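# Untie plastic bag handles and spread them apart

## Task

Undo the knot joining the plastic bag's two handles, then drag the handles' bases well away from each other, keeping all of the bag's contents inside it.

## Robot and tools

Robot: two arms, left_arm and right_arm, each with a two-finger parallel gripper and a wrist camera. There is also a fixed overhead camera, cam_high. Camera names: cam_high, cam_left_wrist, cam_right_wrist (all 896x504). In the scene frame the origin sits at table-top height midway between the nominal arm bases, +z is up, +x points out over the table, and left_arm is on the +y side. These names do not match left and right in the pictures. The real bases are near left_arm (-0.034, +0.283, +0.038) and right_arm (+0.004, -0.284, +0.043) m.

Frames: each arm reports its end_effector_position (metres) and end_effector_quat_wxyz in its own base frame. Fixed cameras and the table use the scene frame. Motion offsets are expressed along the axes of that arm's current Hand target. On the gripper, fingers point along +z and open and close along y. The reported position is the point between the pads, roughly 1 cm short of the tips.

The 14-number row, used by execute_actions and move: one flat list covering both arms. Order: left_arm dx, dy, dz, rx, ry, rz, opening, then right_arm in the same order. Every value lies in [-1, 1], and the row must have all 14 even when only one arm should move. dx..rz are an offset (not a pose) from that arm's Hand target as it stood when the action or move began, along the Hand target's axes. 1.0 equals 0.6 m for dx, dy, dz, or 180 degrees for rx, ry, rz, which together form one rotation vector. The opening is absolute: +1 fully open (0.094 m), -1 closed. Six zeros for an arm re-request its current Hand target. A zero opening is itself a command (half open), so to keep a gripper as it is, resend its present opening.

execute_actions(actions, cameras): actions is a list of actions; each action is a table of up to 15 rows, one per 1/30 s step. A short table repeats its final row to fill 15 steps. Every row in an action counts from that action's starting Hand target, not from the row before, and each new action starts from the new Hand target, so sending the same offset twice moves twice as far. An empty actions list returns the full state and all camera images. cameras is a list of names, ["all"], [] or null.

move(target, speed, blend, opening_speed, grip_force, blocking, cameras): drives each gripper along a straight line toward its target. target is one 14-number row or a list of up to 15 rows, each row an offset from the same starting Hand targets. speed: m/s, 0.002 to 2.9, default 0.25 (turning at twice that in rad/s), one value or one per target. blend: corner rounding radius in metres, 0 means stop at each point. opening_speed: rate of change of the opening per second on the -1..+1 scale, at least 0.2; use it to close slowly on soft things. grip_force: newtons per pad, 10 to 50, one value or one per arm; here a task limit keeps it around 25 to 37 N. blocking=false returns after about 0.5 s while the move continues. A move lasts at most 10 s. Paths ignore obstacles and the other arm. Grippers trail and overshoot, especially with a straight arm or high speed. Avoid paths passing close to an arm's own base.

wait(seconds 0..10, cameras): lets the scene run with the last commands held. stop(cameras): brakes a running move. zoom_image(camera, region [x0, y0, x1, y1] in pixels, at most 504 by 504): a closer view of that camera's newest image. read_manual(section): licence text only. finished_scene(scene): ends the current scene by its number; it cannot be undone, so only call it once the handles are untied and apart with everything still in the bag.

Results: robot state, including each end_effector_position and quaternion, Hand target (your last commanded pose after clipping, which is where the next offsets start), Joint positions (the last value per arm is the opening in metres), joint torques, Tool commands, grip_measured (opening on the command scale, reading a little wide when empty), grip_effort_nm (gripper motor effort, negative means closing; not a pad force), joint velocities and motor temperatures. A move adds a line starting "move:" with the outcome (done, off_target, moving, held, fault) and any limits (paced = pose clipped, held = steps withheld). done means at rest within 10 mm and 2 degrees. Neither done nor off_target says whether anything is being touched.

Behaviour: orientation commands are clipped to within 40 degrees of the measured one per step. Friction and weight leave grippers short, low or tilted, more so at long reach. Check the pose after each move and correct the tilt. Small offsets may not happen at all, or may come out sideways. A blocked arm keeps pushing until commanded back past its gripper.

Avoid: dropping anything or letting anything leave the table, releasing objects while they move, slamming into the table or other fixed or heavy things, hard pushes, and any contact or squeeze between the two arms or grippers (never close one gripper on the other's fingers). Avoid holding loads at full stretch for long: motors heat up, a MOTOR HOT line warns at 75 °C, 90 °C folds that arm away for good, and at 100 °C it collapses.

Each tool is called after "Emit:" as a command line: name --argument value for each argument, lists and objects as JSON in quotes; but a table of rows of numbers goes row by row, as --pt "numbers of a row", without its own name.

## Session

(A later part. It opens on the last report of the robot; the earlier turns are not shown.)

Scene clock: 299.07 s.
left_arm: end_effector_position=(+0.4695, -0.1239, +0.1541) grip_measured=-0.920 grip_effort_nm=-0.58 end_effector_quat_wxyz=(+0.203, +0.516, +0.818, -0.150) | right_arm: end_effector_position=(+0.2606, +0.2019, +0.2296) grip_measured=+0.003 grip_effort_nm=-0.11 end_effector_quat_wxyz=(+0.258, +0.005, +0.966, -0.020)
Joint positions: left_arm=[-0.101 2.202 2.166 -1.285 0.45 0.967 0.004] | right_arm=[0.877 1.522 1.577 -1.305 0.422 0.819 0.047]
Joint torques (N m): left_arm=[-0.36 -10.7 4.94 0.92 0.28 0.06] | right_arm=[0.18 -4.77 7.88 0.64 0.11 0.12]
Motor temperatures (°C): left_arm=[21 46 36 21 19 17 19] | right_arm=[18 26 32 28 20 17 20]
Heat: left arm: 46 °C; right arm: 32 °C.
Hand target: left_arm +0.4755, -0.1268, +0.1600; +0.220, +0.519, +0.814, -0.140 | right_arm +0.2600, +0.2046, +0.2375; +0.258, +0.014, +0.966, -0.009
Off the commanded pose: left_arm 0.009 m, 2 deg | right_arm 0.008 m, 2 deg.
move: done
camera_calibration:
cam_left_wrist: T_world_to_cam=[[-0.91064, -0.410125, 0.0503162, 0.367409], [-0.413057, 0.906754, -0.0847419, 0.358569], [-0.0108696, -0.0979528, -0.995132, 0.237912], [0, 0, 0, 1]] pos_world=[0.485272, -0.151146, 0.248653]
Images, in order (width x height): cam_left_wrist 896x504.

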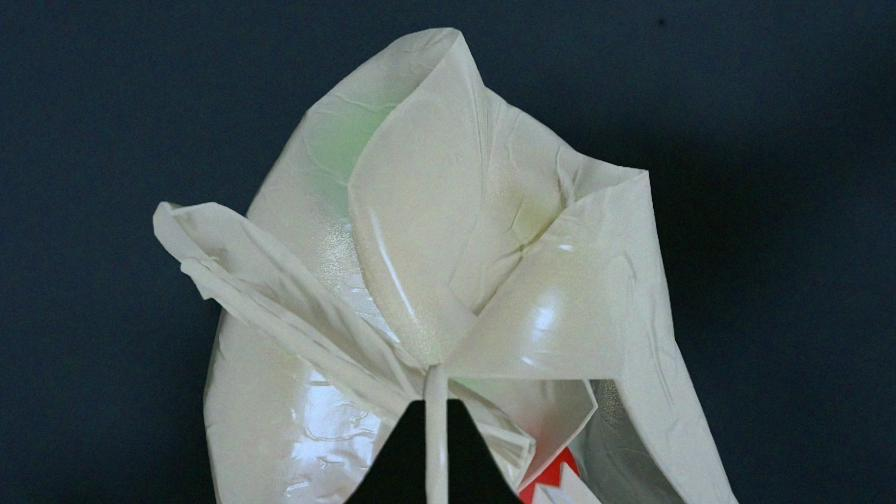

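Emit:
move --target '[-0.1007,0,-0.1728,0,0,0,-1,0,0,0,0,0,0,0]' --speed 0.15 --cameras '["cam_high","cam_left_wrist","cam_right_wrist"]'

Scene clock: 316.47 s.
left_arm: end_effector_position=(+0.4789, -0.1278, +0.2582) grip_measured=-0.920 grip_effort_nm=-0.58 end_effector_quat_wxyz=(+0.277, +0.499, +0.812, -0.121) | right_arm: end_effector_position=(+0.2606, +0.2019, +0.2296) grip_measured=+0.003 grip_effort_nm=-0.11 end_effector_quat_wxyz=(+0.258, +0.005, +0.966, -0.020)
Joint positions: left_arm=[-0.107 2.299 2.73 -1.569 0.45 0.895 0.004] | right_arm=[0.877 1.522 1.577 -1.305 0.422 0.819 0.047]
Joint torques (N m): left_arm=[-0.02 -11.34 7.46 0.76 0.41 0.05] | right_arm=[0.12 -4.89 8.01 0.62 0.07 0.18]
Heat: left arm: 44 °C; right arm: 33 °C.
Hand target: left_arm +0.4755, -0.1270, +0.2800; +0.220, +0.519, +0.814, -0.140 | right_arm +0.2600, +0.2046, +0.2375; +0.258, +0.014, +0.966, -0.009
Off the commanded pose: left_arm 0.022 m, 7 deg | right_arm 0.008 m, 2 deg.
joint sent to its limit (left arm) — joint 4 (wrist pitch), lower limit. The joint targets are off in position and orientation.
move: off_target (left_arm)
camera_calibration:
cam_left_wrist: T_world_to_cam=[[-0.885275, -0.460084, -0.0679073, 0.381192], [-0.442363, 0.878096, -0.182382, 0.41042], [0.14354, -0.131419, -0.98088, 0.259292], [0, 0, 0, 1]] pos_world=[0.481795, -0.150932, 0.355073]
cam_right_wrist: T_world_to_cam=[[-0.0169976, -0.999614, 0.0219735, 0.201567], [-0.99601, 0.0150026, -0.08797, 0.317137], [0.0876063, -0.0233811, -0.995881, 0.30248], [0, 0, 0, 1]] pos_world=[0.292799, 0.203804, 0.324703]

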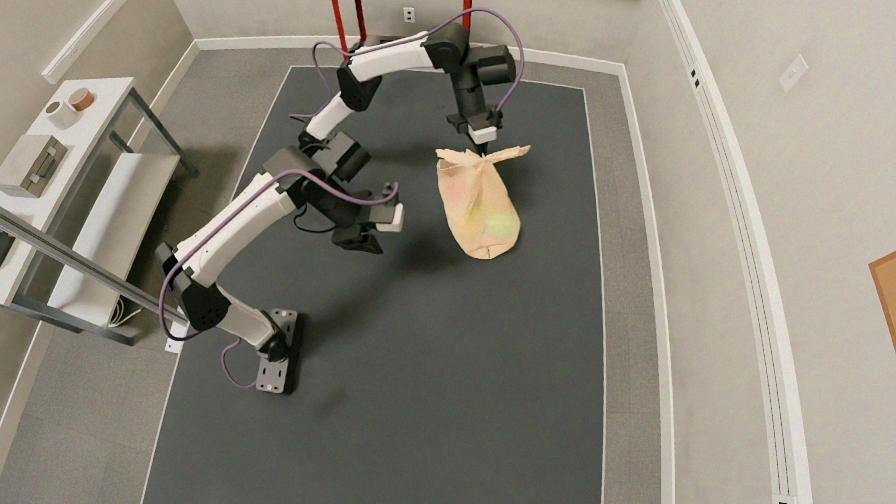

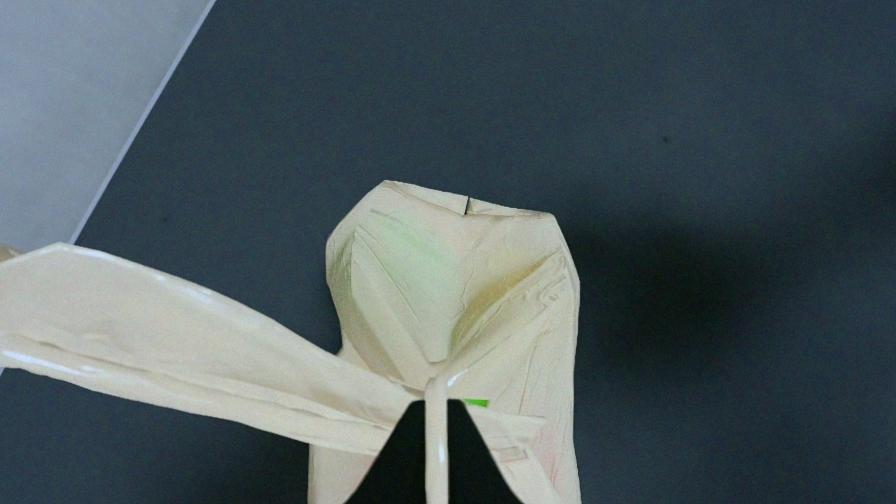

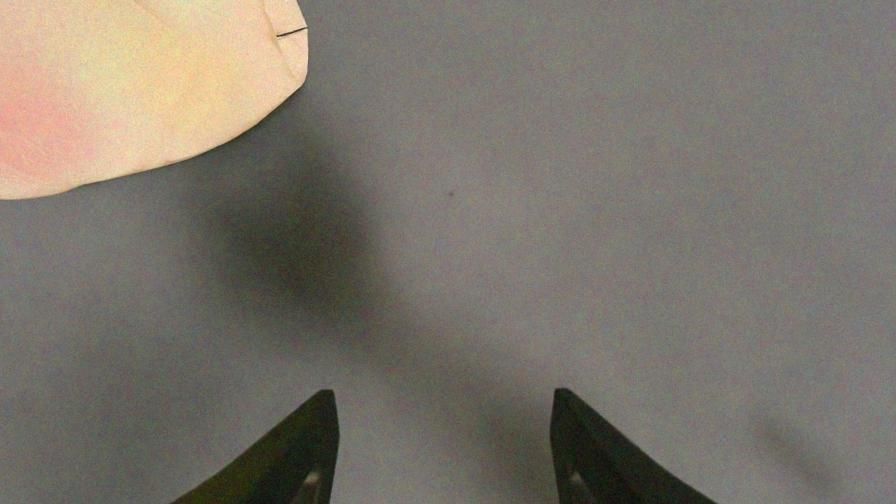

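Emit:
zoom_image --camera "cam_high" --region '[410, 105, 550, 275]'

Emit:
zoom_image --camera "cam_left_wrist" --region '[250, 330, 600, 504]'

Scaled by 2.965 from the camera's 896x504 image, which has a finer 1280x720 frame.

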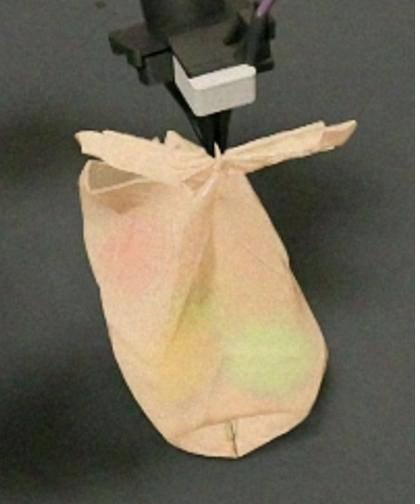

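Scaled by 1.440 from the camera's 896x504 image, which has a finer 1280x720 frame.

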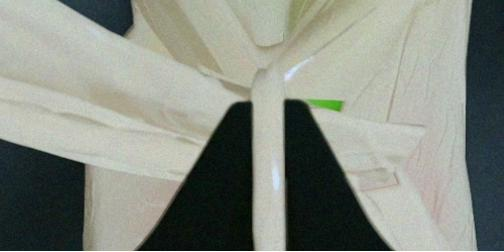

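Emit:
move --pt "0.0922 0 0.1584 0 0 0 -0.93 0 0 0 0 0 0 0" --pt "0.0922 0 0.1584 0 0 0 0 0 0 0 0 0 0 0" --pt "-0.02 0 -0.03 0 0 0 0 0 0 0 0 0 0 0" --speed 0.12 --opening_speed 0.8 --cameras '["cam_left_wrist","cam_high"]'

Scene clock: 346.97 s.
left_arm: end_effector_position=(+0.4842, -0.1269, +0.2810) grip_measured=-0.002 grip_effort_nm=0.13 end_effector_quat_wxyz=(+0.311, +0.489, +0.808, -0.108) | right_arm: end_effector_position=(+0.2606, +0.2019, +0.2296) grip_measured=+0.003 grip_effort_nm=-0.11 end_effector_quat_wxyz=(+0.258, +0.005, +0.966, -0.020)
Joint positions: left_arm=[-0.104 2.299 2.804 -1.56 0.45 0.864 0.047] | right_arm=[0.877 1.522 1.577 -1.305 0.422 0.819 0.047]
Joint torques (N m): left_arm=[-0.08 -11.44 6.82 0.79 0.46 0.04] | right_arm=[0.18 -4.7 7.86 0.6 0.13 0.11]
Heat: left arm: 46 °C; right arm: 33 °C.
Hand target: left_arm +0.4761, -0.1282, +0.3016; +0.220, +0.519, +0.814, -0.140 | right_arm +0.2600, +0.2046, +0.2375; +0.258, +0.014, +0.966, -0.009
Off the commanded pose: left_arm 0.022 m, 12 deg | right_arm 0.008 m, 2 deg.
joint sent to its limit (left arm) — joint 4 (wrist pitch), lower limit. The joint targets are off in position and orientation.
move: off_target (left_arm); target 2's new opening was sent with left_arm's hand 0.025 m and 5 deg from that target
camera_calibration:
cam_left_wrist: T_world_to_cam=[[-0.86587, -0.486186, -0.11787, 0.389133], [-0.452459, 0.861589, -0.230099, 0.43229], [0.213426, -0.145905, -0.966003, 0.241172], [0, 0, 0, 1]] pos_world=[0.48106, -0.148077, 0.37831]
Images, in order (width x height): cam_high 896x504, cam_left_wrist 896x504.

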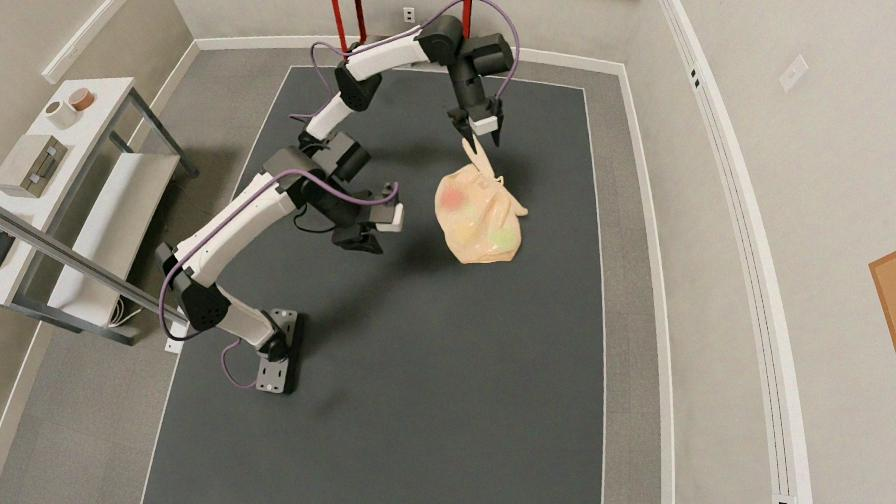

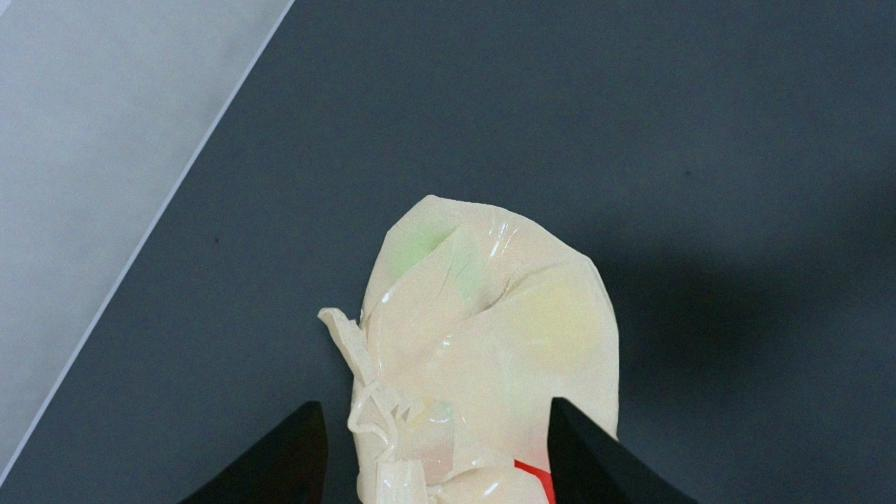

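Emit:
zoom_image --camera "cam_left_wrist" --region '[310, 290, 530, 504]'

Emit:
zoom_image --camera "cam_high" --region '[420, 125, 540, 275]'

Scaled by 2.291 from the camera's 896x504 image, which has a finer 1280x720 frame.

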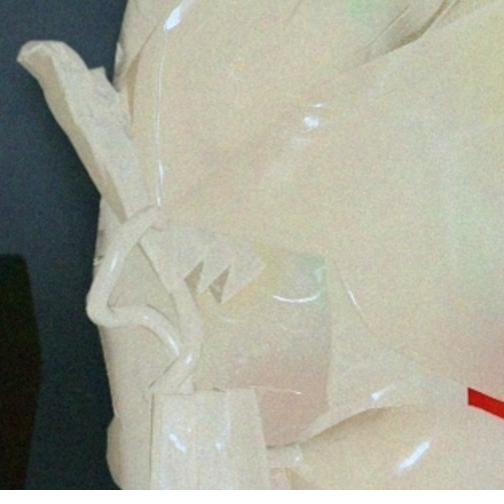

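Scaled by 3.360 from the camera's 896x504 image, which has a finer 1280x720 frame.

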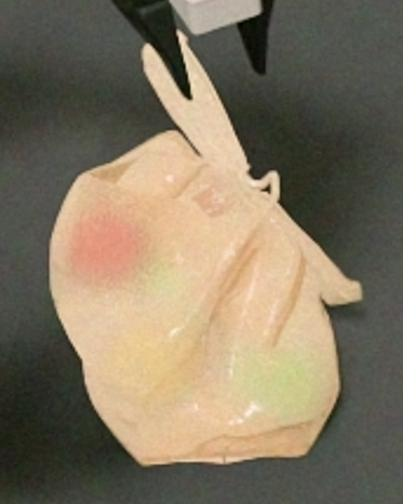

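Emit:
move --target '[0.0902,0.0892,0.0877,-0.1595,0,-0.2736,0,0,0,0,0,0,0,0]' --cameras '["cam_left_wrist"]'

Scene clock: 382.27 s.
left_arm: end_effector_position=(+0.5059, -0.0850, +0.2161) grip_measured=-0.002 grip_effort_nm=0.12 end_effector_quat_wxyz=(+0.234, +0.074, +0.969, -0.018) | right_arm: end_effector_position=(+0.2606, +0.2019, +0.2296) grip_measured=+0.003 grip_effort_nm=-0.11 end_effector_quat_wxyz=(+0.258, +0.005, +0.966, -0.020)
Joint positions: left_arm=[-0.169 2.184 2.383 -1.298 -0.007 -0.015 0.047] | right_arm=[0.877 1.522 1.577 -1.305 0.422 0.819 0.047]
Joint torques (N m): left_arm=[-0.46 -9.14 8.32 1.18 -0.07 0.05] | right_arm=[0.06 -4.83 7.97 0.61 0.11 0.16]
Heat: left arm: 46 °C; right arm: 33 °C.
Hand target: left_arm +0.5160, -0.0872, +0.2289; +0.260, +0.068, +0.963, -0.018 | right_arm +0.2600, +0.2046, +0.2375; +0.258, +0.014, +0.966, -0.009
Off the commanded pose: left_arm 0.016 m, 3 deg | right_arm 0.008 m, 2 deg.
move: off_target (left_arm)
camera_calibration:
cam_left_wrist: T_world_to_cam=[[-0.163766, -0.986391, 0.0146389, -0.00574142], [-0.985465, 0.162897, -0.0482098, 0.562065], [0.0451691, -0.0223213, -0.99873, 0.28269], [0, 0, 0, 1]] pos_world=[0.540186, -0.0909118, 0.309512]
Images, in order (width x height): cam_left_wrist 896x504.

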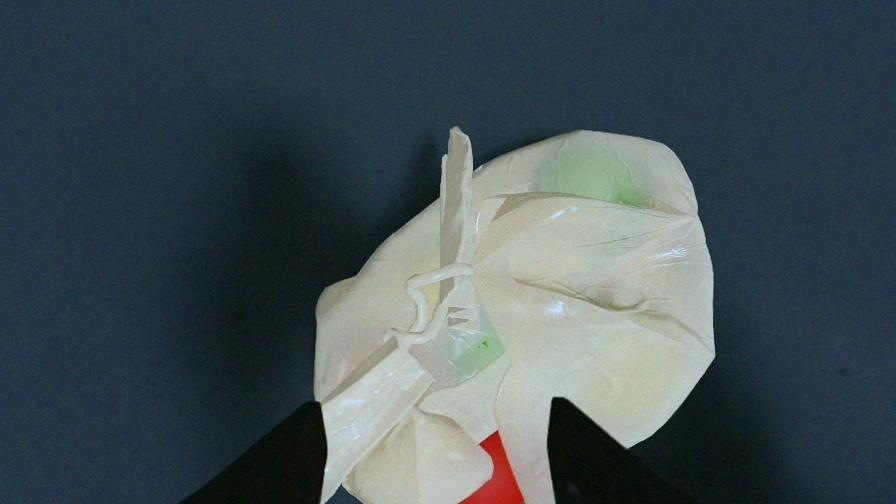

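Emit:
zoom_image --camera "cam_left_wrist" --region '[360, 230, 520, 390]'

Scaled by 3.150 from the camera's 896x504 image, which has a finer 1280x720 frame.

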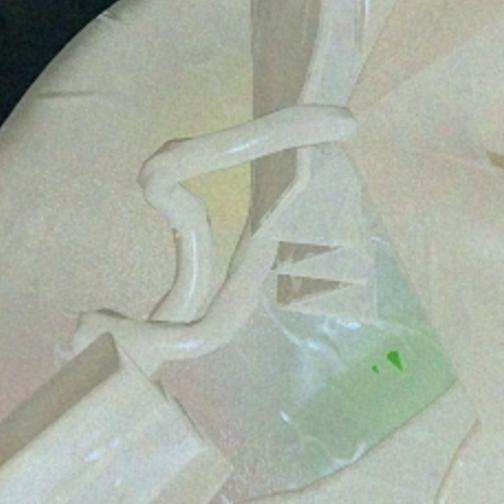

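Emit:
move --target '[0.064,0.0247,0.0997,0.1006,0,0.1728,-0.5,0,0,0,0,0,0,0]' --cameras '["cam_left_wrist"]'

Emit:
zoom_image --camera "cam_left_wrist" --region '[300, 220, 600, 504]'

Scene clock: 434.30 s.
left_arm: end_effector_position=(+0.5071, -0.0714, +0.1552) grip_measured=-0.498 grip_effort_nm=-0.13 end_effector_quat_wxyz=(+0.223, +0.357, +0.902, -0.095) | right_arm: end_effector_position=(+0.2606, +0.2019, +0.2296) grip_measured=+0.003 grip_effort_nm=-0.11 end_effector_quat_wxyz=(+0.258, +0.005, +0.966, -0.020)
Joint positions: left_arm=[-0.031 2.197 2.158 -1.158 0.326 0.661 0.024] | right_arm=[0.877 1.522 1.577 -1.305 0.422 0.819 0.047]
Joint torques (N m): left_arm=[0.36 -9.54 5.65 1.11 0.47 0.23] | right_arm=[0.16 -4.92 7.98 0.58 0.08 0.17]
Heat: left arm: 44 °C; right arm: 34 °C.
Hand target: left_arm +0.5151, -0.0720, +0.1579; +0.242, +0.362, +0.895, -0.097 | right_arm +0.2600, +0.2046, +0.2375; +0.258, +0.014, +0.966, -0.009
Off the commanded pose: left_arm 0.008 m, 2 deg | right_arm 0.008 m, 2 deg.
move: done
camera_calibration:
cam_left_wrist: T_world_to_cam=[[-0.695602, -0.717989, 0.02509, 0.296077], [-0.717807, 0.693126, -0.0657988, 0.462918], [0.0298523, -0.0637796, -0.997517, 0.226725], [0, 0, 0, 1]] pos_world=[0.531469, -0.0938202, 0.249193]
Images, in order (width x height): cam_left_wrist 896x504.

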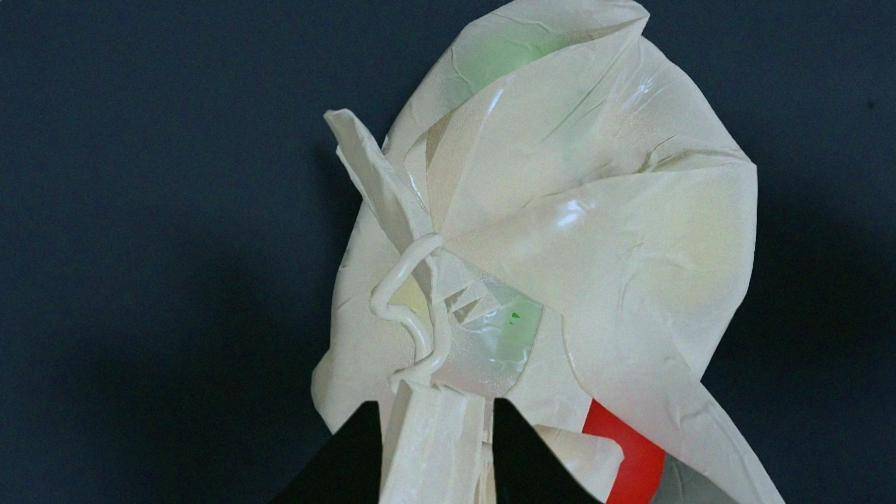

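Scaled by 1.680 from the camera's 896x504 image, which has a finer 1280x720 frame.

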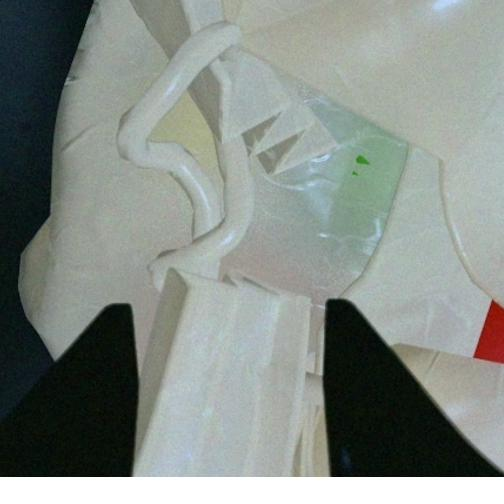

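Emit:
move --pt "0.0138 0.002 0.1173 0 0 0 -0.55 0 0 0 0 0 0 0" --pt "0.0138 0.002 0.1173 0 0 0 -1 0 0 0 0 0 0 0" --speed 0.08 --opening_speed 0.6 --cameras '["cam_left_wrist"]'

Emit:
zoom_image --camera "cam_left_wrist" --region '[300, 220, 600, 504]'

Scene clock: 451.10 s.
left_arm: end_effector_position=(+0.5288, -0.0851, +0.0911) grip_measured=-0.994 grip_effort_nm=-0.31 end_effector_quat_wxyz=(+0.226, +0.362, +0.899, -0.098) | right_arm: end_effector_position=(+0.2606, +0.2019, +0.2296) grip_measured=+0.003 grip_effort_nm=-0.11 end_effector_quat_wxyz=(+0.258, +0.005, +0.966, -0.020)
Joint positions: left_arm=[-0.055 2.277 2.031 -0.942 0.326 0.646 0] | right_arm=[0.877 1.522 1.577 -1.305 0.422 0.819 0.047]
Joint torques (N m): left_arm=[-0.36 -10.39 5.52 1.16 0.31 0.06] | right_arm=[0.18 -4.9 7.98 0.68 0.1 0.14]
Heat: left arm: 44 °C; right arm: 34 °C.
Hand target: left_arm +0.5363, -0.0907, +0.0929; +0.242, +0.362, +0.895, -0.097 | right_arm +0.2600, +0.2046, +0.2375; +0.258, +0.014, +0.966, -0.009
Off the commanded pose: left_arm 0.009 m, 2 deg | right_arm 0.008 m, 2 deg.
move: done
camera_calibration:
cam_left_wrist: T_world_to_cam=[[-0.703548, -0.710164, 0.0262247, 0.307687], [-0.709873, 0.700581, -0.0725687, 0.480899], [0.0331631, -0.0696718, -0.997019, 0.159035], [0, 0, 0, 1]] pos_world=[0.552576, -0.10732, 0.18539]
Images, in order (width x height): cam_left_wrist 896x504.

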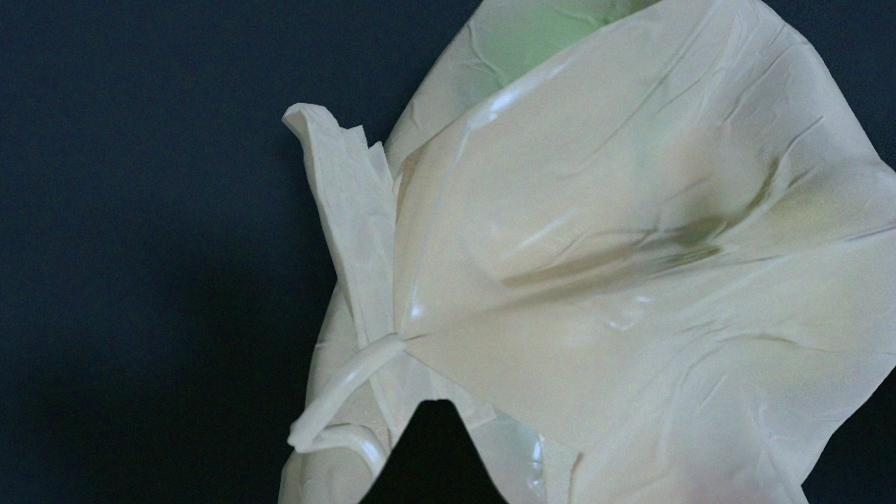

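Scaled by 1.680 from the camera's 896x504 image, which has a finer 1280x720 frame.

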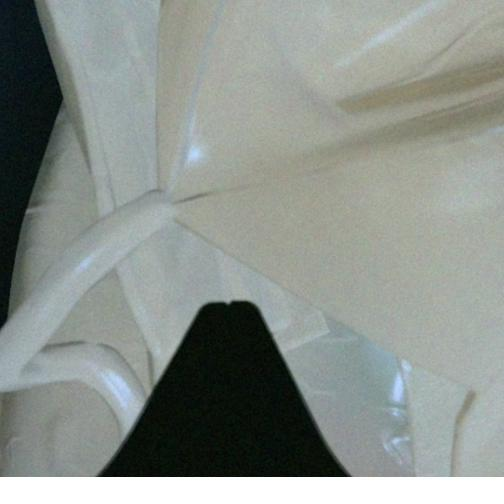

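Emit:
move --target '[0,0,-0.08,0,0,0,-0.5,0,0,0,0,0,0,0]' --cameras '["cam_left_wrist"]'

Emit:
zoom_image --camera "cam_left_wrist" --region '[300, 220, 600, 504]'

Scene clock: 461.13 s.
left_arm: end_effector_position=(+0.5166, -0.0748, +0.0944) grip_measured=-0.502 grip_effort_nm=0.12 end_effector_quat_wxyz=(+0.206, +0.356, +0.906, -0.102) | right_arm: end_effector_position=(+0.2606, +0.2019, +0.2296) grip_measured=+0.003 grip_effort_nm=-0.11 end_effector_quat_wxyz=(+0.258, +0.005, +0.966, -0.020)
Joint positions: left_arm=[-0.037 2.26 2.031 -1.005 0.326 0.657 0.023] | right_arm=[0.877 1.522 1.577 -1.305 0.422 0.819 0.047]
Joint torques (N m): left_arm=[0.28 -15.17 7.95 0.58 0.45 0.23] | right_arm=[0.06 -4.72 8.06 0.64 0.07 0.15]
Heat: left arm: 46 °C; right arm: 34 °C.
Hand target: left_arm +0.5189, -0.0739, +0.1344; +0.242, +0.362, +0.895, -0.097 | right_arm +0.2600, +0.2046, +0.2375; +0.258, +0.014, +0.966, -0.009
Off the commanded pose: left_arm 0.040 m, 4 deg | right_arm 0.008 m, 2 deg.
move: off_target (left_arm)
camera_calibration:
cam_left_wrist: T_world_to_cam=[[-0.695605, -0.716548, 0.0518968, 0.299317], [-0.718374, 0.694598, -0.0383812, 0.465966], [-0.00854549, -0.0639794, -0.997915, 0.185399], [0, 0, 0, 1]] pos_world=[0.544529, -0.0973216, 0.187363]
Images, in order (width x height): cam_left_wrist 896x504.

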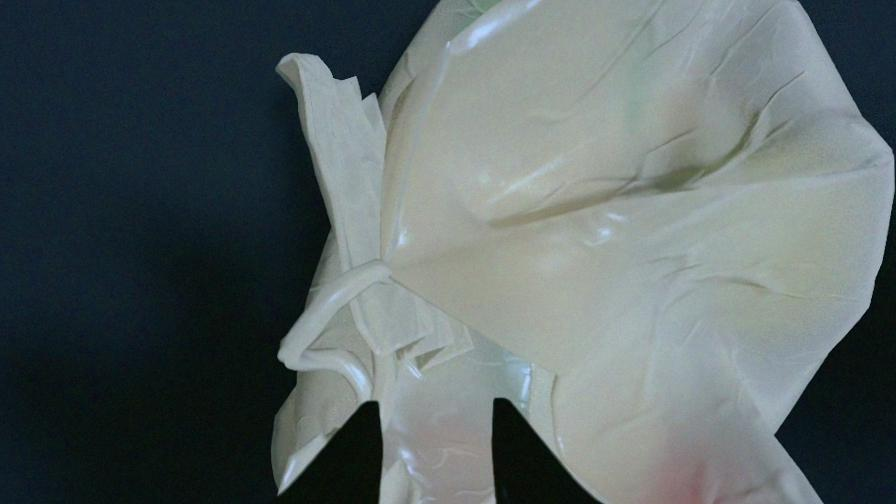

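Scaled by 1.680 from the camera's 896x504 image, which has a finer 1280x720 frame.

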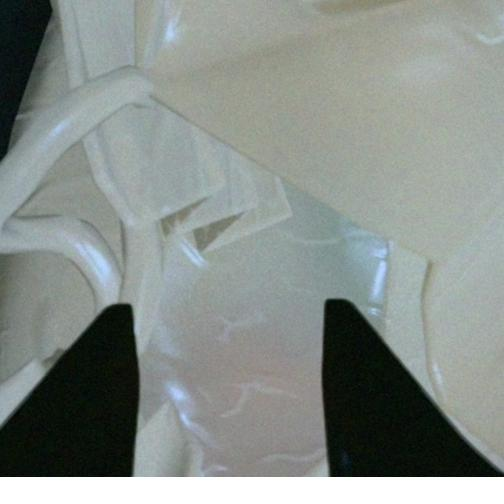

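Emit:
move --target '[0,0,0,0,0,0,-0.5,0,0,0,0,0,0,0]' --cameras '["cam_left_wrist","cam_high"]'

Emit:
zoom_image --camera "cam_high" --region '[420, 105, 560, 275]'

Scene clock: 468.93 s.
left_arm: end_effector_position=(+0.5168, -0.0733, +0.0944) grip_measured=-0.502 grip_effort_nm=0.13 end_effector_quat_wxyz=(+0.206, +0.355, +0.906, -0.102) | right_arm: end_effector_position=(+0.2606, +0.2019, +0.2296) grip_measured=+0.003 grip_effort_nm=-0.11 end_effector_quat_wxyz=(+0.258, +0.005, +0.966, -0.020)
Joint positions: left_arm=[-0.034 2.26 2.031 -1.005 0.326 0.657 0.023] | right_arm=[0.877 1.522 1.577 -1.305 0.422 0.819 0.047]
Joint torques (N m): left_arm=[0.25 -15.2 7.92 0.59 0.46 0.23] | right_arm=[-0.01 -4.88 7.97 0.64 0.09 0.16]
Heat: left arm: 50 °C; right arm: 34 °C.
Hand target: left_arm +0.5189, -0.0739, +0.1344; +0.242, +0.362, +0.895, -0.097 | right_arm +0.2600, +0.2046, +0.2375; +0.258, +0.014, +0.966, -0.009
Off the commanded pose: left_arm 0.040 m, 4 deg | right_arm 0.008 m, 2 deg.
move: off_target (left_arm)
camera_calibration:
cam_left_wrist: T_world_to_cam=[[-0.693421, -0.718664, 0.0518591, 0.299287], [-0.720484, 0.692408, -0.0383862, 0.466006], [-0.00832091, -0.0639815, -0.997916, 0.185381], [0, 0, 0, 1]] pos_world=[0.544825, -0.0957191, 0.187363]
Images, in order (width x height): cam_high 896x504, cam_left_wrist 896x504.

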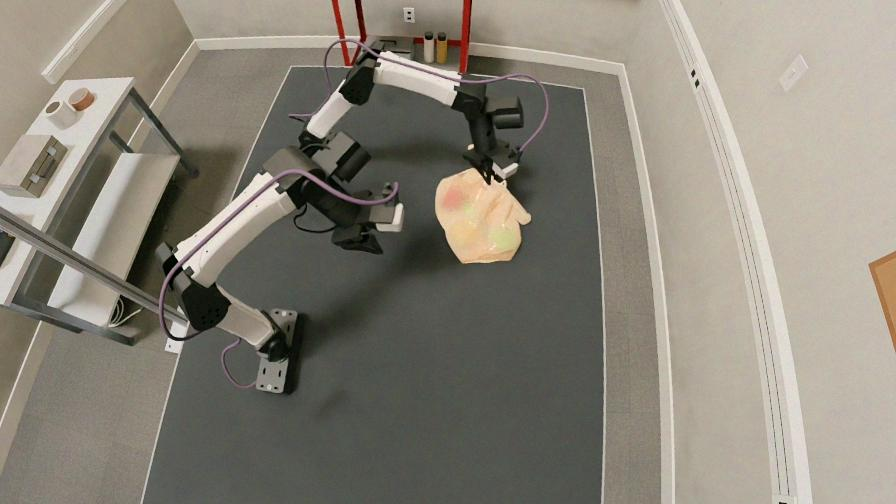

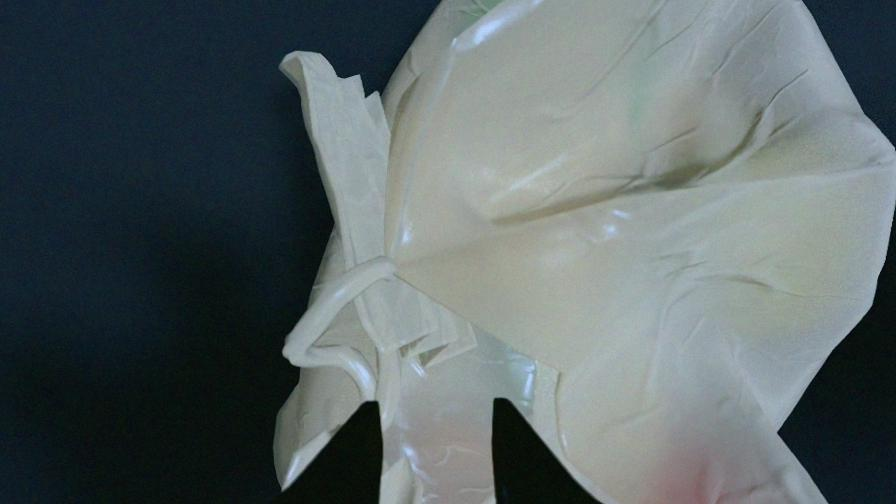

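Scaled by 2.965 from the camera's 896x504 image, which has a finer 1280x720 frame.

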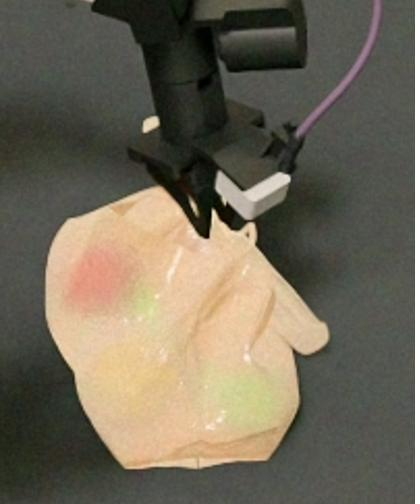

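Emit:
move --target '[0,0,0.05,0,0,0,-1,0,0,0,0,0,0,0]' --opening_speed 0.6 --speed 0.05 --cameras '["cam_left_wrist"]'

Emit:
zoom_image --camera "cam_left_wrist" --region '[260, 200, 600, 504]'

Scene clock: 480.57 s.
left_arm: end_effector_position=(+0.5198, -0.0814, +0.0959) grip_measured=-0.994 grip_effort_nm=-0.31 end_effector_quat_wxyz=(+0.214, +0.362, +0.902, -0.101) | right_arm: end_effector_position=(+0.2606, +0.2019, +0.2296) grip_measured=+0.003 grip_effort_nm=-0.11 end_effector_quat_wxyz=(+0.258, +0.005, +0.966, -0.020)
Joint positions: left_arm=[-0.049 2.26 2.031 -0.986 0.326 0.655 0] | right_arm=[0.877 1.522 1.577 -1.305 0.422 0.819 0.047]
Joint torques (N m): left_arm=[-0.42 -11.45 6.17 1.12 0.37 0.06] | right_arm=[0.23 -4.82 8.08 0.66 0.07 0.13]
Motor temperatures (°C): left_arm=[21 55 38 22 19 17 19] | right_arm=[18 25 35 25 20 17 20]
Heat: left arm: 55 °C; right arm: 35 °C.
Hand target: left_arm +0.5297, -0.0844, +0.1085; +0.242, +0.362, +0.895, -0.097 | right_arm +0.2600, +0.2046, +0.2375; +0.258, +0.014, +0.966, -0.009
Off the commanded pose: left_arm 0.016 m, 3 deg | right_arm 0.008 m, 2 deg.
move: off_target (left_arm)
camera_calibration:
cam_left_wrist: T_world_to_cam=[[-0.704215, -0.70884, 0.0403284, 0.302924], [-0.709935, 0.702343, -0.0520317, 0.470339], [0.00855776, -0.0652721, -0.997831, 0.177505], [0, 0, 0, 1]] pos_world=[0.545715, -0.104029, 0.189376]
Images, in order (width x height): cam_left_wrist 896x504.

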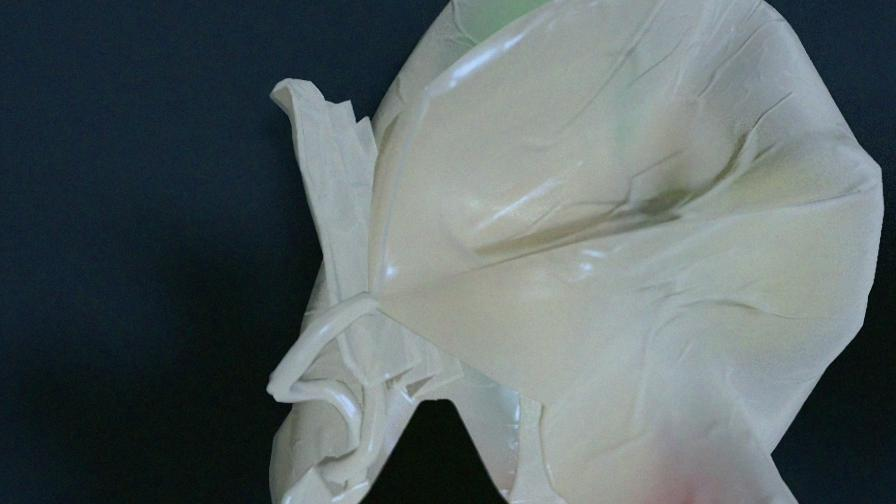

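Scaled by 1.482 from the camera's 896x504 image, which has a finer 1280x720 frame.

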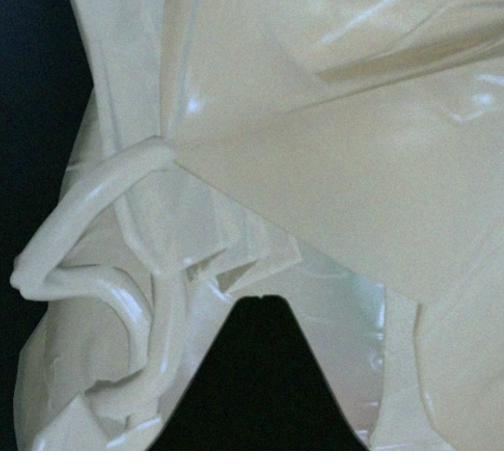

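Emit:
move --pt "-0.042 -0.0085 -0.075 0 0 0 -0.5 0 0 0 0 0 0 0" --pt "-0.042 -0.0085 -0.075 -0.19 0 -0.3264 -0.5 0 0 0 0 0 0 0" --cameras '["cam_left_wrist"]'

Emit:
zoom_image --camera "cam_left_wrist" --region '[300, 220, 600, 504]'

Scene clock: 511.43 s.
left_arm: end_effector_position=(+0.5232, -0.0854, +0.1507) grip_measured=-0.502 grip_effort_nm=0.12 end_effector_quat_wxyz=(+0.246, -0.196, +0.948, +0.051) | right_arm: end_effector_position=(+0.2606, +0.2019, +0.2296) grip_measured=+0.003 grip_effort_nm=-0.11 end_effector_quat_wxyz=(+0.258, +0.005, +0.966, -0.020)
Joint positions: left_arm=[-0.261 2.243 2.205 -1.121 -0.306 -0.604 0.023] | right_arm=[0.877 1.522 1.577 -1.305 0.422 0.819 0.047]
Joint torques (N m): left_arm=[-0.36 -9.72 8.76 0.69 -0.32 0.06] | right_arm=[0.13 -4.81 8.03 0.61 0.1 0.11]
Heat: left arm: 53 °C; right arm: 35 °C.
Hand target: left_arm +0.5256, -0.0875, +0.1600; +0.255, -0.200, +0.944, +0.054 | right_arm +0.2600, +0.2046, +0.2375; +0.258, +0.014, +0.966, -0.009
Off the commanded pose: left_arm 0.010 m, 1 deg | right_arm 0.008 m, 2 deg.
move: done
camera_calibration:
cam_left_wrist: T_world_to_cam=[[0.384701, -0.922943, 0.0134213, -0.283688], [-0.919431, -0.384441, -0.0827786, 0.499926], [0.0815597, 0.0195051, -0.996478, 0.200821], [0, 0, 0, 1]] pos_world=[0.552403, -0.0735532, 0.245305]
Images, in order (width x height): cam_left_wrist 896x504.

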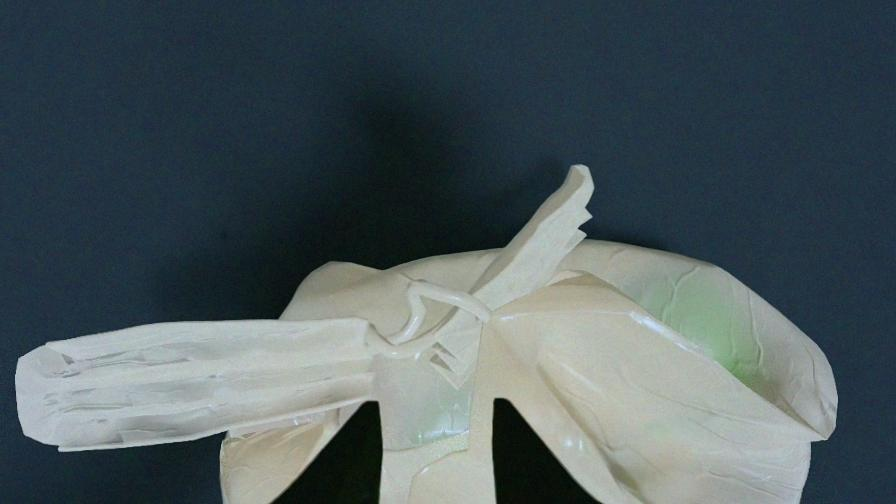

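Scaled by 1.680 from the camera's 896x504 image, which has a finer 1280x720 frame.

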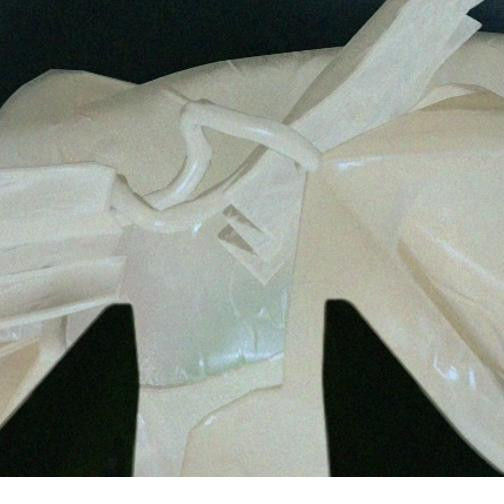

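Emit:
move --target '[0.0223,0.0115,0.1288,0,0,0,-0.5,0,0,0,0,0,0,0]' --speed 0.1 --cameras '["cam_left_wrist"]'

Emit:
zoom_image --camera "cam_left_wrist" --region '[260, 220, 600, 504]'

Scene clock: 530.10 s.
left_arm: end_effector_position=(+0.5388, -0.0724, +0.0837) grip_measured=-0.502 grip_effort_nm=0.12 end_effector_quat_wxyz=(+0.239, -0.197, +0.949, +0.060) | right_arm: end_effector_position=(+0.2606, +0.2019, +0.2296) grip_measured=+0.003 grip_effort_nm=-0.11 end_effector_quat_wxyz=(+0.258, +0.005, +0.966, -0.020)
Joint positions: left_arm=[-0.23 2.299 2.035 -0.908 -0.306 -0.576 0.023] | right_arm=[0.877 1.522 1.577 -1.305 0.422 0.819 0.047]
Joint torques (N m): left_arm=[0.27 -10.58 5.59 1.21 -0.1 0.23] | right_arm=[0.12 -4.83 7.88 0.6 0.1 0.15]
Motor temperatures (°C): left_arm=[21 50 36 22 19 17 19] | right_arm=[18 25 35 25 20 17 20]
Heat: left arm: 50 °C; right arm: 35 °C.
Hand target: left_arm +0.5478, -0.0701, +0.0865; +0.255, -0.200, +0.944, +0.054 | right_arm +0.2600, +0.2046, +0.2375; +0.258, +0.014, +0.966, -0.009
Off the commanded pose: left_arm 0.010 m, 2 deg | right_arm 0.008 m, 2 deg.
move: done
camera_calibration:
cam_left_wrist: T_world_to_cam=[[0.390741, -0.920473, -0.00718212, -0.278126], [-0.918273, -0.389241, -0.0725624, 0.511834], [0.0639962, 0.0349483, -0.997338, 0.143074], [0, 0, 0, 1]] pos_world=[0.569522, -0.0617811, 0.177835]
Images, in order (width x height): cam_left_wrist 896x504.

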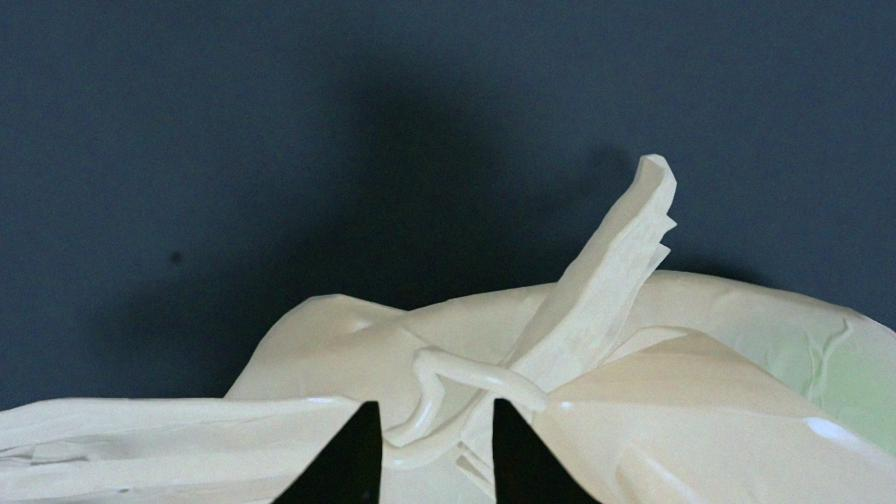

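Scaled by 1.482 from the camera's 896x504 image, which has a finer 1280x720 frame.

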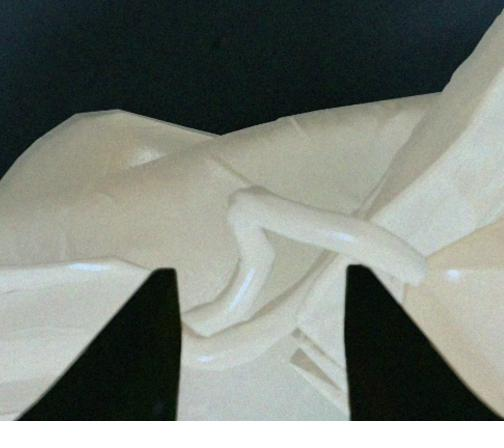

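Emit:
move --target '[-0.015,0.0045,0.0237,0,0,0,-0.5,0,0,0,0,0,0,0]' --speed 0.1 --cameras '["cam_left_wrist"]'

Emit:
zoom_image --camera "cam_left_wrist" --region '[260, 220, 600, 504]'

Scene clock: 543.67 s.
left_arm: end_effector_position=(+0.5427, -0.0597, +0.0644) grip_measured=-0.502 grip_effort_nm=0.12 end_effector_quat_wxyz=(+0.225, -0.197, +0.952, +0.071) | right_arm: end_effector_position=(+0.2606, +0.2019, +0.2296) grip_measured=+0.003 grip_effort_nm=-0.11 end_effector_quat_wxyz=(+0.258, +0.005, +0.966, -0.020)
Joint positions: left_arm=[-0.206 2.345 2.047 -0.902 -0.306 -0.555 0.023] | right_arm=[0.877 1.522 1.577 -1.305 0.422 0.819 0.047]
Joint torques (N m): left_arm=[0.28 -10.69 8.83 1.15 0 0.22] | right_arm=[0.09 -4.83 7.95 0.63 0.09 0.14]
Heat: left arm: 48 °C; right arm: 35 °C.
Hand target: left_arm +0.5603, -0.0615, +0.0788; +0.255, -0.200, +0.944, +0.054 | right_arm +0.2600, +0.2046, +0.2375; +0.258, +0.014, +0.966, -0.009
Off the commanded pose: left_arm 0.023 m, 4 deg | right_arm 0.008 m, 2 deg.
move: off_target (left_arm)
camera_calibration:
cam_left_wrist: T_world_to_cam=[[0.395227, -0.91798, -0.0333033, -0.268634], [-0.918018, -0.393452, -0.0493738, 0.517144], [0.0322209, 0.0500869, -0.998225, 0.14134], [0, 0, 0, 1]] pos_world=[0.576365, -0.0502085, 0.157676]
Images, in order (width x height): cam_left_wrist 896x504.

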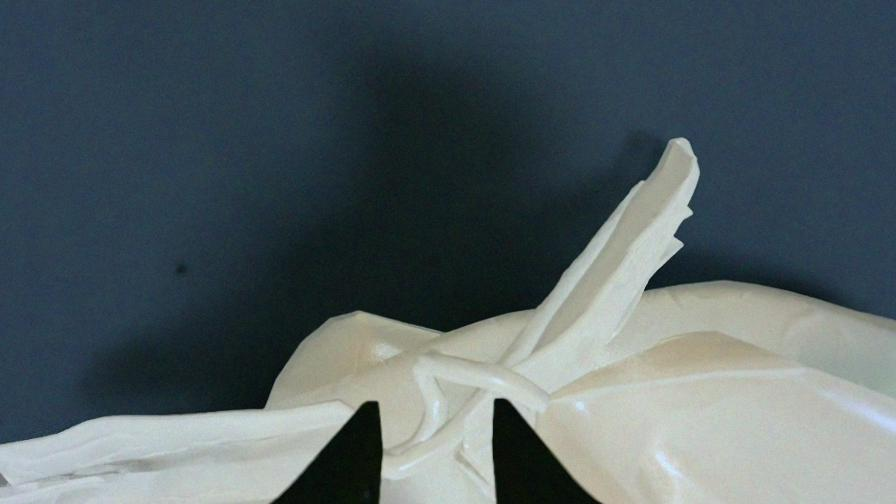

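Scaled by 1.482 from the camera's 896x504 image, which has a finer 1280x720 frame.

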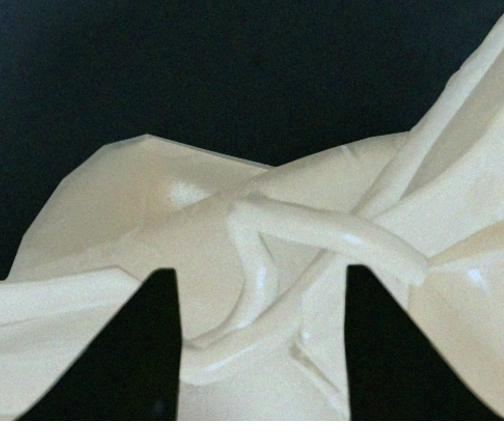

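Emit:
move --target '[-0.028,-0.002,-0.0067,0,0,0,-0.5,0,0,0,0,0,0,0]' --speed 0.1 --cameras '["cam_left_wrist"]'

Emit:
zoom_image --camera "cam_left_wrist" --region '[260, 220, 600, 504]'

Scene clock: 553.43 s.
left_arm: end_effector_position=(+0.5685, -0.0569, +0.0828) grip_measured=-0.502 grip_effort_nm=0.12 end_effector_quat_wxyz=(+0.252, -0.201, +0.945, +0.060) | right_arm: end_effector_position=(+0.2606, +0.2019, +0.2296) grip_measured=+0.003 grip_effort_nm=-0.11 end_effector_quat_wxyz=(+0.258, +0.005, +0.966, -0.020)
Joint positions: left_arm=[-0.19 2.405 2.202 -0.933 -0.301 -0.543 0.023] | right_arm=[0.877 1.522 1.577 -1.305 0.422 0.819 0.047]
Joint torques (N m): left_arm=[0.38 -10.81 9.06 0.72 0.02 0.23] | right_arm=[0.12 -4.94 7.94 0.65 0.11 0.14]
Heat: left arm: 48 °C; right arm: 35 °C.
Hand target: left_arm +0.5722, -0.0576, +0.0907; +0.255, -0.200, +0.944, +0.054 | right_arm +0.2600, +0.2046, +0.2375; +0.258, +0.014, +0.966, -0.009
Off the commanded pose: left_arm 0.009 m, 1 deg | right_arm 0.008 m, 2 deg.
move: done
camera_calibration:
cam_left_wrist: T_world_to_cam=[[0.398693, -0.917084, 0.000993284, -0.28044], [-0.912506, -0.396811, -0.0993629, 0.543592], [0.0915183, 0.038709, -0.995051, 0.12424], [0, 0, 0, 1]] pos_world=[0.59647, -0.0462927, 0.177916]
Images, in order (width x height): cam_left_wrist 896x504.

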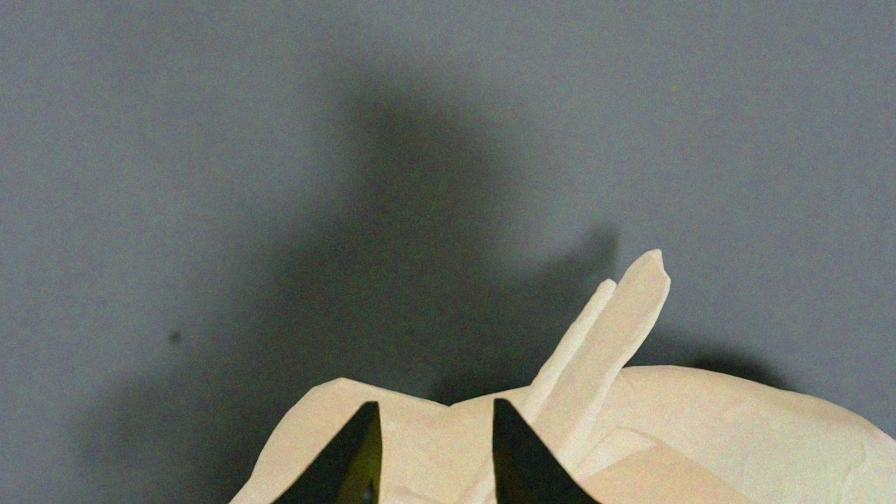

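Scaled by 1.482 from the camera's 896x504 image, which has a finer 1280x720 frame.

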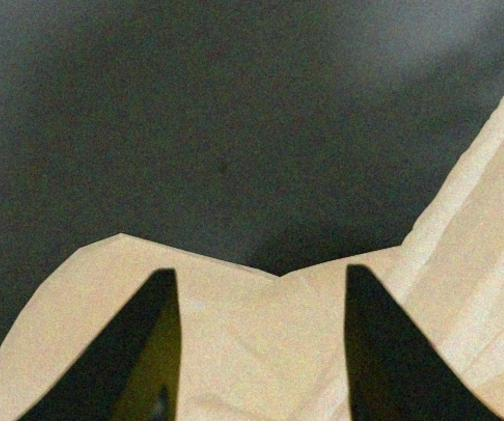

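Emit:
move --pt "0.0113 0.0145 -0.0452 0 0 0 -0.5 0 0 0 0 0 0 0" --pt "0.0357 0.0145 -0.0035 0 0 0 -0.5 0 0 0 0 0 0 0" --speed 0.1 --cameras '["cam_left_wrist"]'

Emit:
zoom_image --camera "cam_left_wrist" --region '[260, 220, 600, 504]'

Scene clock: 568.47 s.
left_arm: end_effector_position=(+0.5404, -0.0507, +0.0478) grip_measured=-0.502 grip_effort_nm=0.13 end_effector_quat_wxyz=(+0.213, -0.197, +0.954, +0.077) | right_arm: end_effector_position=(+0.2606, +0.2019, +0.2296) grip_measured=+0.003 grip_effort_nm=-0.11 end_effector_quat_wxyz=(+0.258, +0.005, +0.966, -0.020)
Joint positions: left_arm=[-0.189 2.36 2.017 -0.879 -0.301 -0.543 0.023] | right_arm=[0.877 1.522 1.577 -1.305 0.422 0.819 0.047]
Joint torques (N m): left_arm=[-0.23 -15.79 5.24 1.12 -0.03 0.14] | right_arm=[0.31 -4.81 7.95 0.63 0.11 0.14]
Heat: left arm: 47 °C; right arm: 35 °C.
Hand target: left_arm +0.5508, -0.0576, +0.0817; +0.255, -0.200, +0.944, +0.054 | right_arm +0.2600, +0.2046, +0.2375; +0.258, +0.014, +0.966, -0.009
Off the commanded pose: left_arm 0.036 m, 6 deg | right_arm 0.008 m, 2 deg.
move: off_target (left_arm)
camera_calibration:
cam_left_wrist: T_world_to_cam=[[0.39802, -0.916102, -0.0483341, -0.260715], [-0.917358, -0.397124, -0.0273199, 0.516204], [0.00583317, 0.0552135, -0.998458, 0.139013], [0, 0, 0, 1]] pos_world=[0.576502, -0.0415196, 0.1403]
Images, in order (width x height): cam_left_wrist 896x504.

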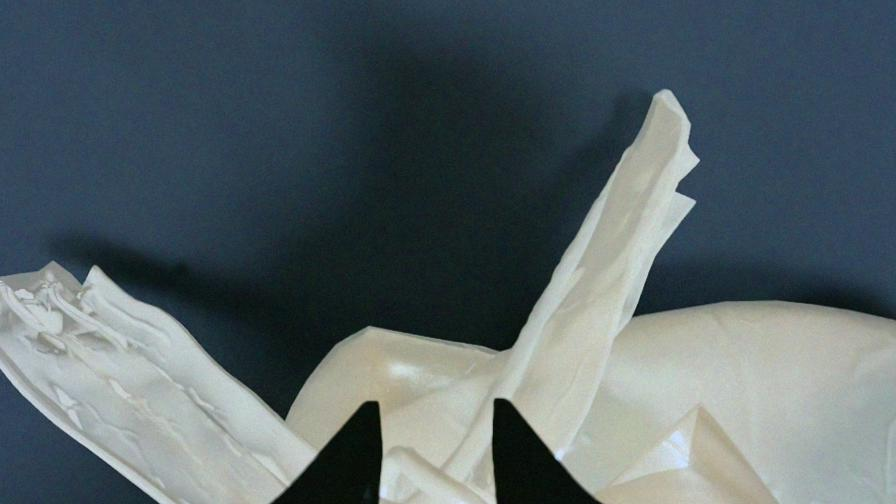

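Scaled by 1.482 from the camera's 896x504 image, which has a finer 1280x720 frame.

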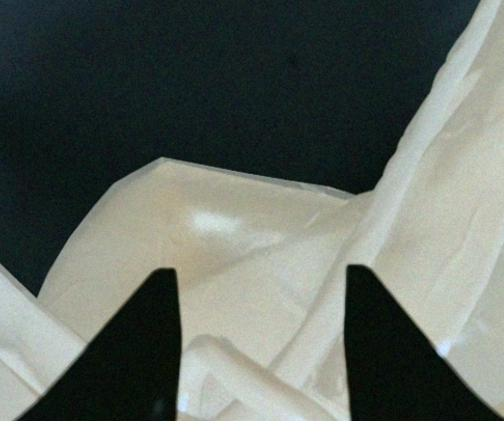

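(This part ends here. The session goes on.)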